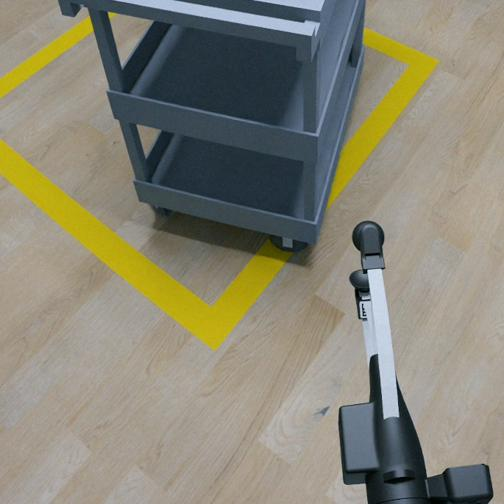

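Call:
move:
  blocking: false
  r1: {"joints":{"gripper_m":0.1}}
  r2: {"base":{"rotate_rad":0.8},"joints":{"gripper_m":-0.02,"lift_m":0.67}}
  cameras: []

Call:
wait:
  seconds: 2.5
  cameras: []

Call:
wait:
  seconds: 1.5
  cameras: ["r2_head_camera","r1_head_camera","r2_wrist_camera","r2_head_left_camera"]

Call:
zoom_image:
  camera: "r2_head_camera"
  region: [0, 200, 420, 560]

Scene clock: 1018.47 s.
earlier move: r2 done
move: r1 moving; r2 moving
r1.base_odometry: x=-1.181 y=+2.550 heading=+0.096
r1.turned_by_wheels: +0.000
r1.turned_by_imu: +0.000
r1.base_tilt: forward=-1.5 right=+1.3
r1.lidar_m: 0.58 1.06 2.00 2.05 2.70 5.00 4.19 2.89 2.71 1.23 0.70 0.52
r1.base_status: not commanded
r1.joint_positions: lift_m=+0.870 arm_m=+0.150 wrist_yaw_rad=-0.391 wrist_pitch_rad=+0.002 wrist_roll_rad=+0.000 gripper_m=-0.012
r1.joint_status: gripper_m moving
r1.measured_speeds: all 0
r1.motor_effort: lift_m=+24(25) arm_m=-5(5) wheel_0=-12(12) wheel_1=-1(1) wheel_2=+1(1)
r1.servo_current: wrist_yaw_rad=59(78) wrist_pitch_rad=46(46) wrist_roll_rad=59(65) gripper_m=46(72)
r1.contact_limits: translate_m 0.5
r1.hand_pose: x=+0.5544 y=-0.1907 z=+1.0471 quat_wxyz=(+0.981, +0.000, +0.001, -0.194) (m; r1's base frame)
r1.wrist_depth_mm: - - 240 167 257 265 276 / - - 242 170 258 267 276 / - - 241 170 258 268 276 / - - 242 170 258 266 276 / - - 242 170 257 268 278 / - - 208 170 258 268 279 / - - 242 167 256 272 278
r2.base_odometry: x=-3.880 y=-3.669 heading=-1.199
r2.turned_by_wheels: +0.252
r2.turned_by_imu: +0.245
r2.base_tilt: forward=-0.7 right=+0.1
r2.lidar_m: 0.84 3.96 0.99 0.65 0.55 0.56 0.73 0.77 0.79 0.96 1.98 0.85
r2.base_status: rotate_rad moving
r2.joint_positions: lift_m=+0.670 arm_m=+0.000 wrist_yaw_rad=+0.002 wrist_pitch_rad=+0.005 wrist_roll_rad=+1.571 gripper_m=+0.061
r2.joint_status: lift_m moving; gripper_m moving
r2.measured_speeds: translate_m=+0.000 strafe_m=+0.000 rotate_rad=+0.967 lift_m=-0.009 arm_m=+0.000 wrist_yaw_rad=+0.000 wrist_pitch_rad=+0.000 wrist_roll_rad=+0.000
r2.motor_effort: lift_m=+16(20) arm_m=-6(7) wheel_0=-6(11) wheel_1=-9(10) wheel_2=-11(11)
r2.servo_current: wrist_yaw_rad=39(59) wrist_pitch_rad=46(52) wrist_roll_rad=52(59) gripper_m=124(124)
r2.hand_pose: x=+0.4597 y=-0.0867 z=+0.8470 quat_wxyz=(+0.707, +0.707, +0.003, -0.001) (m; r2's base frame)
r2.wrist_depth_mm: - - - - - 1661 1138 / - - - - - 1160 1042 / - - 946 891 - 647 - / - - - 715 - 691 - / - - - 768 - 788 - / - - 200 820 191 1430 1182 / - - - - - 1576 1182
pictures: none
No camera images: "cameras" was empty.

Scene clock: 1019.70 s.
earlier move: r1 moving; r2 done
r1.base_odometry: x=-1.181 y=+2.550 heading=+0.096
r1.turned_by_wheels: +0.001
r1.turned_by_imu: +0.001
r1.base_tilt: forward=-1.6 right=+1.3
r1.lidar_m: 0.66 1.04 2.01 2.09 2.70 4.98 4.18 2.90 2.71 1.22 0.76 0.59
r1.base_status: not commanded
r1.joint_positions: lift_m=+0.870 arm_m=+0.150 wrist_yaw_rad=-0.397 wrist_pitch_rad=+0.002 wrist_roll_rad=+0.000 gripper_m=+0.099
r1.joint_status: gripper_m moving
r1.measured_speeds: all 0
r1.motor_effort: lift_m=+25(25) arm_m=-5(5) wheel_0=-4(12) wheel_1=+0(1) wheel_2=+1(1)
r1.servo_current: wrist_yaw_rad=52(78) wrist_pitch_rad=39(46) wrist_roll_rad=46(65) gripper_m=39(91)
r1.contact_limits: translate_m 0.5
r1.hand_pose: x=+0.5531 y=-0.1922 z=+1.0471 quat_wxyz=(+0.980, +0.000, +0.001, -0.197) (m; r1's base frame)
r1.wrist_depth_mm: - - 314 324 329 336 342 / - - 315 322 329 338 345 / - - 317 324 332 336 343 / - - 315 324 332 338 345 / - - 317 325 332 342 345 / - 190 245 325 199 343 347 / - - 319 145 332 340 349
r2.base_odometry: x=-3.880 y=-3.669 heading=-0.651
r2.turned_by_wheels: +0.547
r2.turned_by_imu: +0.533
r2.base_tilt: forward=-0.7 right=+0.0
r2.lidar_m: 3.94 0.98 0.61 0.55 0.59 0.73 0.75 0.78 0.99 2.09 0.81 0.84
r2.base_status: done
r2.joint_positions: lift_m=+0.670 arm_m=+0.000 wrist_yaw_rad=+0.002 wrist_pitch_rad=+0.005 wrist_roll_rad=+1.571 gripper_m=-0.019
r2.joint_status: all done
r2.measured_speeds: all 0
r2.motor_effort: lift_m=+14(20) arm_m=-7(7) wheel_0=-2(11) wheel_1=-1(10) wheel_2=-2(12)
r2.servo_current: wrist_yaw_rad=65(65) wrist_pitch_rad=46(52) wrist_roll_rad=46(65) gripper_m=98(156)
r2.hand_pose: x=+0.4597 y=-0.0867 z=+0.8469 quat_wxyz=(+0.707, +0.707, +0.003, -0.001) (m; r2's base frame)
r2.wrist_depth_mm: - - - - - 1661 1138 / - - - - - 1661 1160 / - - - - - 1708 1160 / - - - - - 1661 1182 / - - - - - 1708 1182 / - - 186 202 180 1576 1182 / - - - - - 1430 1182
wait: 1.23 of 2.5 s (r2 has come to rest)
pictures: none
No camera images: "cameras" was empty.

Scene clock: 1020.03 s.
earlier move: r1 done
r1.base_odometry: x=-1.181 y=+2.550 heading=+0.096
r1.turned_by_wheels: +0.000
r1.turned_by_imu: +0.000
r1.base_tilt: forward=-1.6 right=+1.3
r1.lidar_m: 0.70 1.06 2.02 2.08 2.68 4.99 4.16 2.89 2.71 1.23 0.78 0.61
r1.base_status: not commanded
r1.joint_positions: lift_m=+0.870 arm_m=+0.150 wrist_yaw_rad=-0.397 wrist_pitch_rad=+0.002 wrist_roll_rad=+0.000 gripper_m=+0.100
r1.joint_status: all done
r1.measured_speeds: all 0
r1.motor_effort: lift_m=+25(25) arm_m=-5(5) wheel_0=-4(12) wheel_1=+0(1) wheel_2=+0(1)
r1.servo_current: wrist_yaw_rad=39(78) wrist_pitch_rad=39(46) wrist_roll_rad=52(65) gripper_m=46(91)
r1.contact_limits: translate_m 0.5
r1.hand_pose: x=+0.5531 y=-0.1922 z=+1.0471 quat_wxyz=(+0.980, +0.000, +0.001, -0.197) (m; r1's base frame)
r1.wrist_depth_mm: - - 336 342 347 355 359 / - - 336 340 347 353 359 / - - 338 343 349 353 359 / - - 340 343 351 355 362 / - - 342 345 351 355 366 / - 193 266 345 198 359 364 / - - 343 140 353 357 362
r2.base_odometry: x=-3.880 y=-3.669 heading=-0.651
r2.turned_by_wheels: +0.000
r2.turned_by_imu: +0.000
r2.base_tilt: forward=-0.7 right=+0.1
r2.lidar_m: 3.96 0.95 0.60 0.56 0.58 0.74 0.74 0.75 1.01 2.08 0.83 0.86
r2.base_status: done
r2.joint_positions: lift_m=+0.670 arm_m=+0.000 wrist_yaw_rad=+0.002 wrist_pitch_rad=+0.005 wrist_roll_rad=+1.571 gripper_m=-0.019
r2.joint_status: all done
r2.measured_speeds: all 0
r2.motor_effort: lift_m=+14(20) arm_m=-6(7) wheel_0=-2(11) wheel_1=-1(10) wheel_2=-3(12)
r2.servo_current: wrist_yaw_rad=52(65) wrist_pitch_rad=46(59) wrist_roll_rad=39(65) gripper_m=91(156)
r2.hand_pose: x=+0.4597 y=-0.0867 z=+0.8469 quat_wxyz=(+0.707, +0.707, +0.003, -0.001) (m; r2's base frame)
r2.wrist_depth_mm: - - - - - 1661 1138 / - - - - - 1708 1160 / - - - - - 1661 1182 / - - - - - 1756 1182 / - - - - - 1661 1205 / - - 186 202 180 1618 1160 / - - - - - 1366 1160
wait: 0.33 of 1.5 s (r1 has come to rest)
pictures: r1_head_camera, r2_head_camera, r2_head_left_camera, r2_wrist_camera
Images, in order (width x height): r1_head_camera 420x560, r2_head_camera 420x560, r2_head_left_camera 420x672, r2_wrist_camera 616x392.

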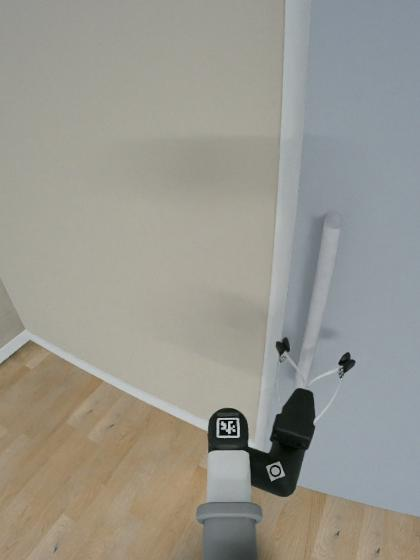

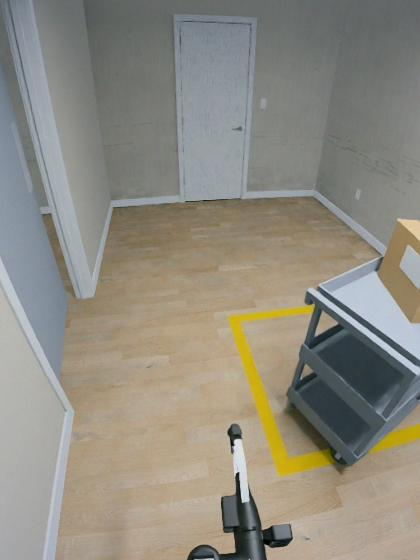

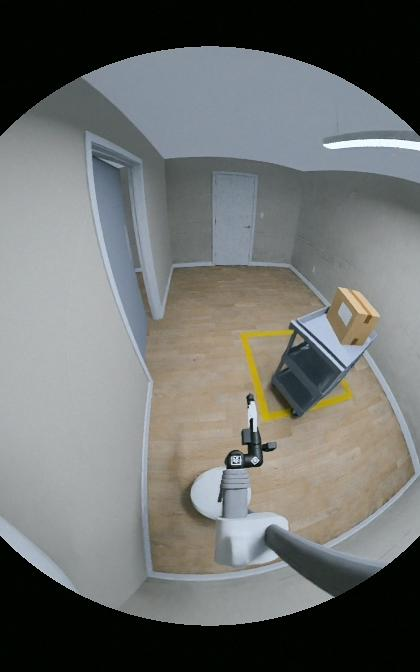

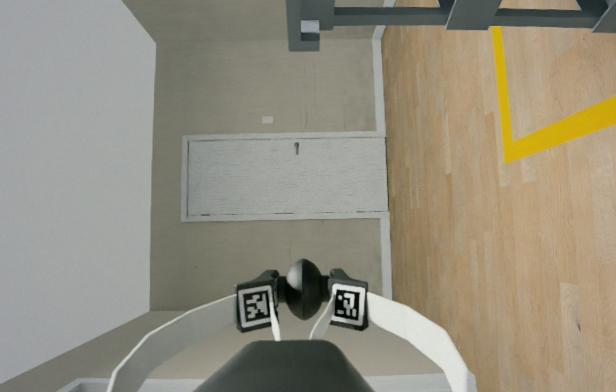

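Scaled by 1.200 from the camera's 420x560 image, which has a finer 1200x1600 frame.

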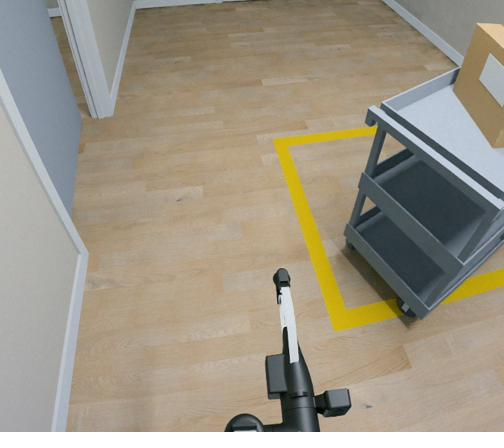

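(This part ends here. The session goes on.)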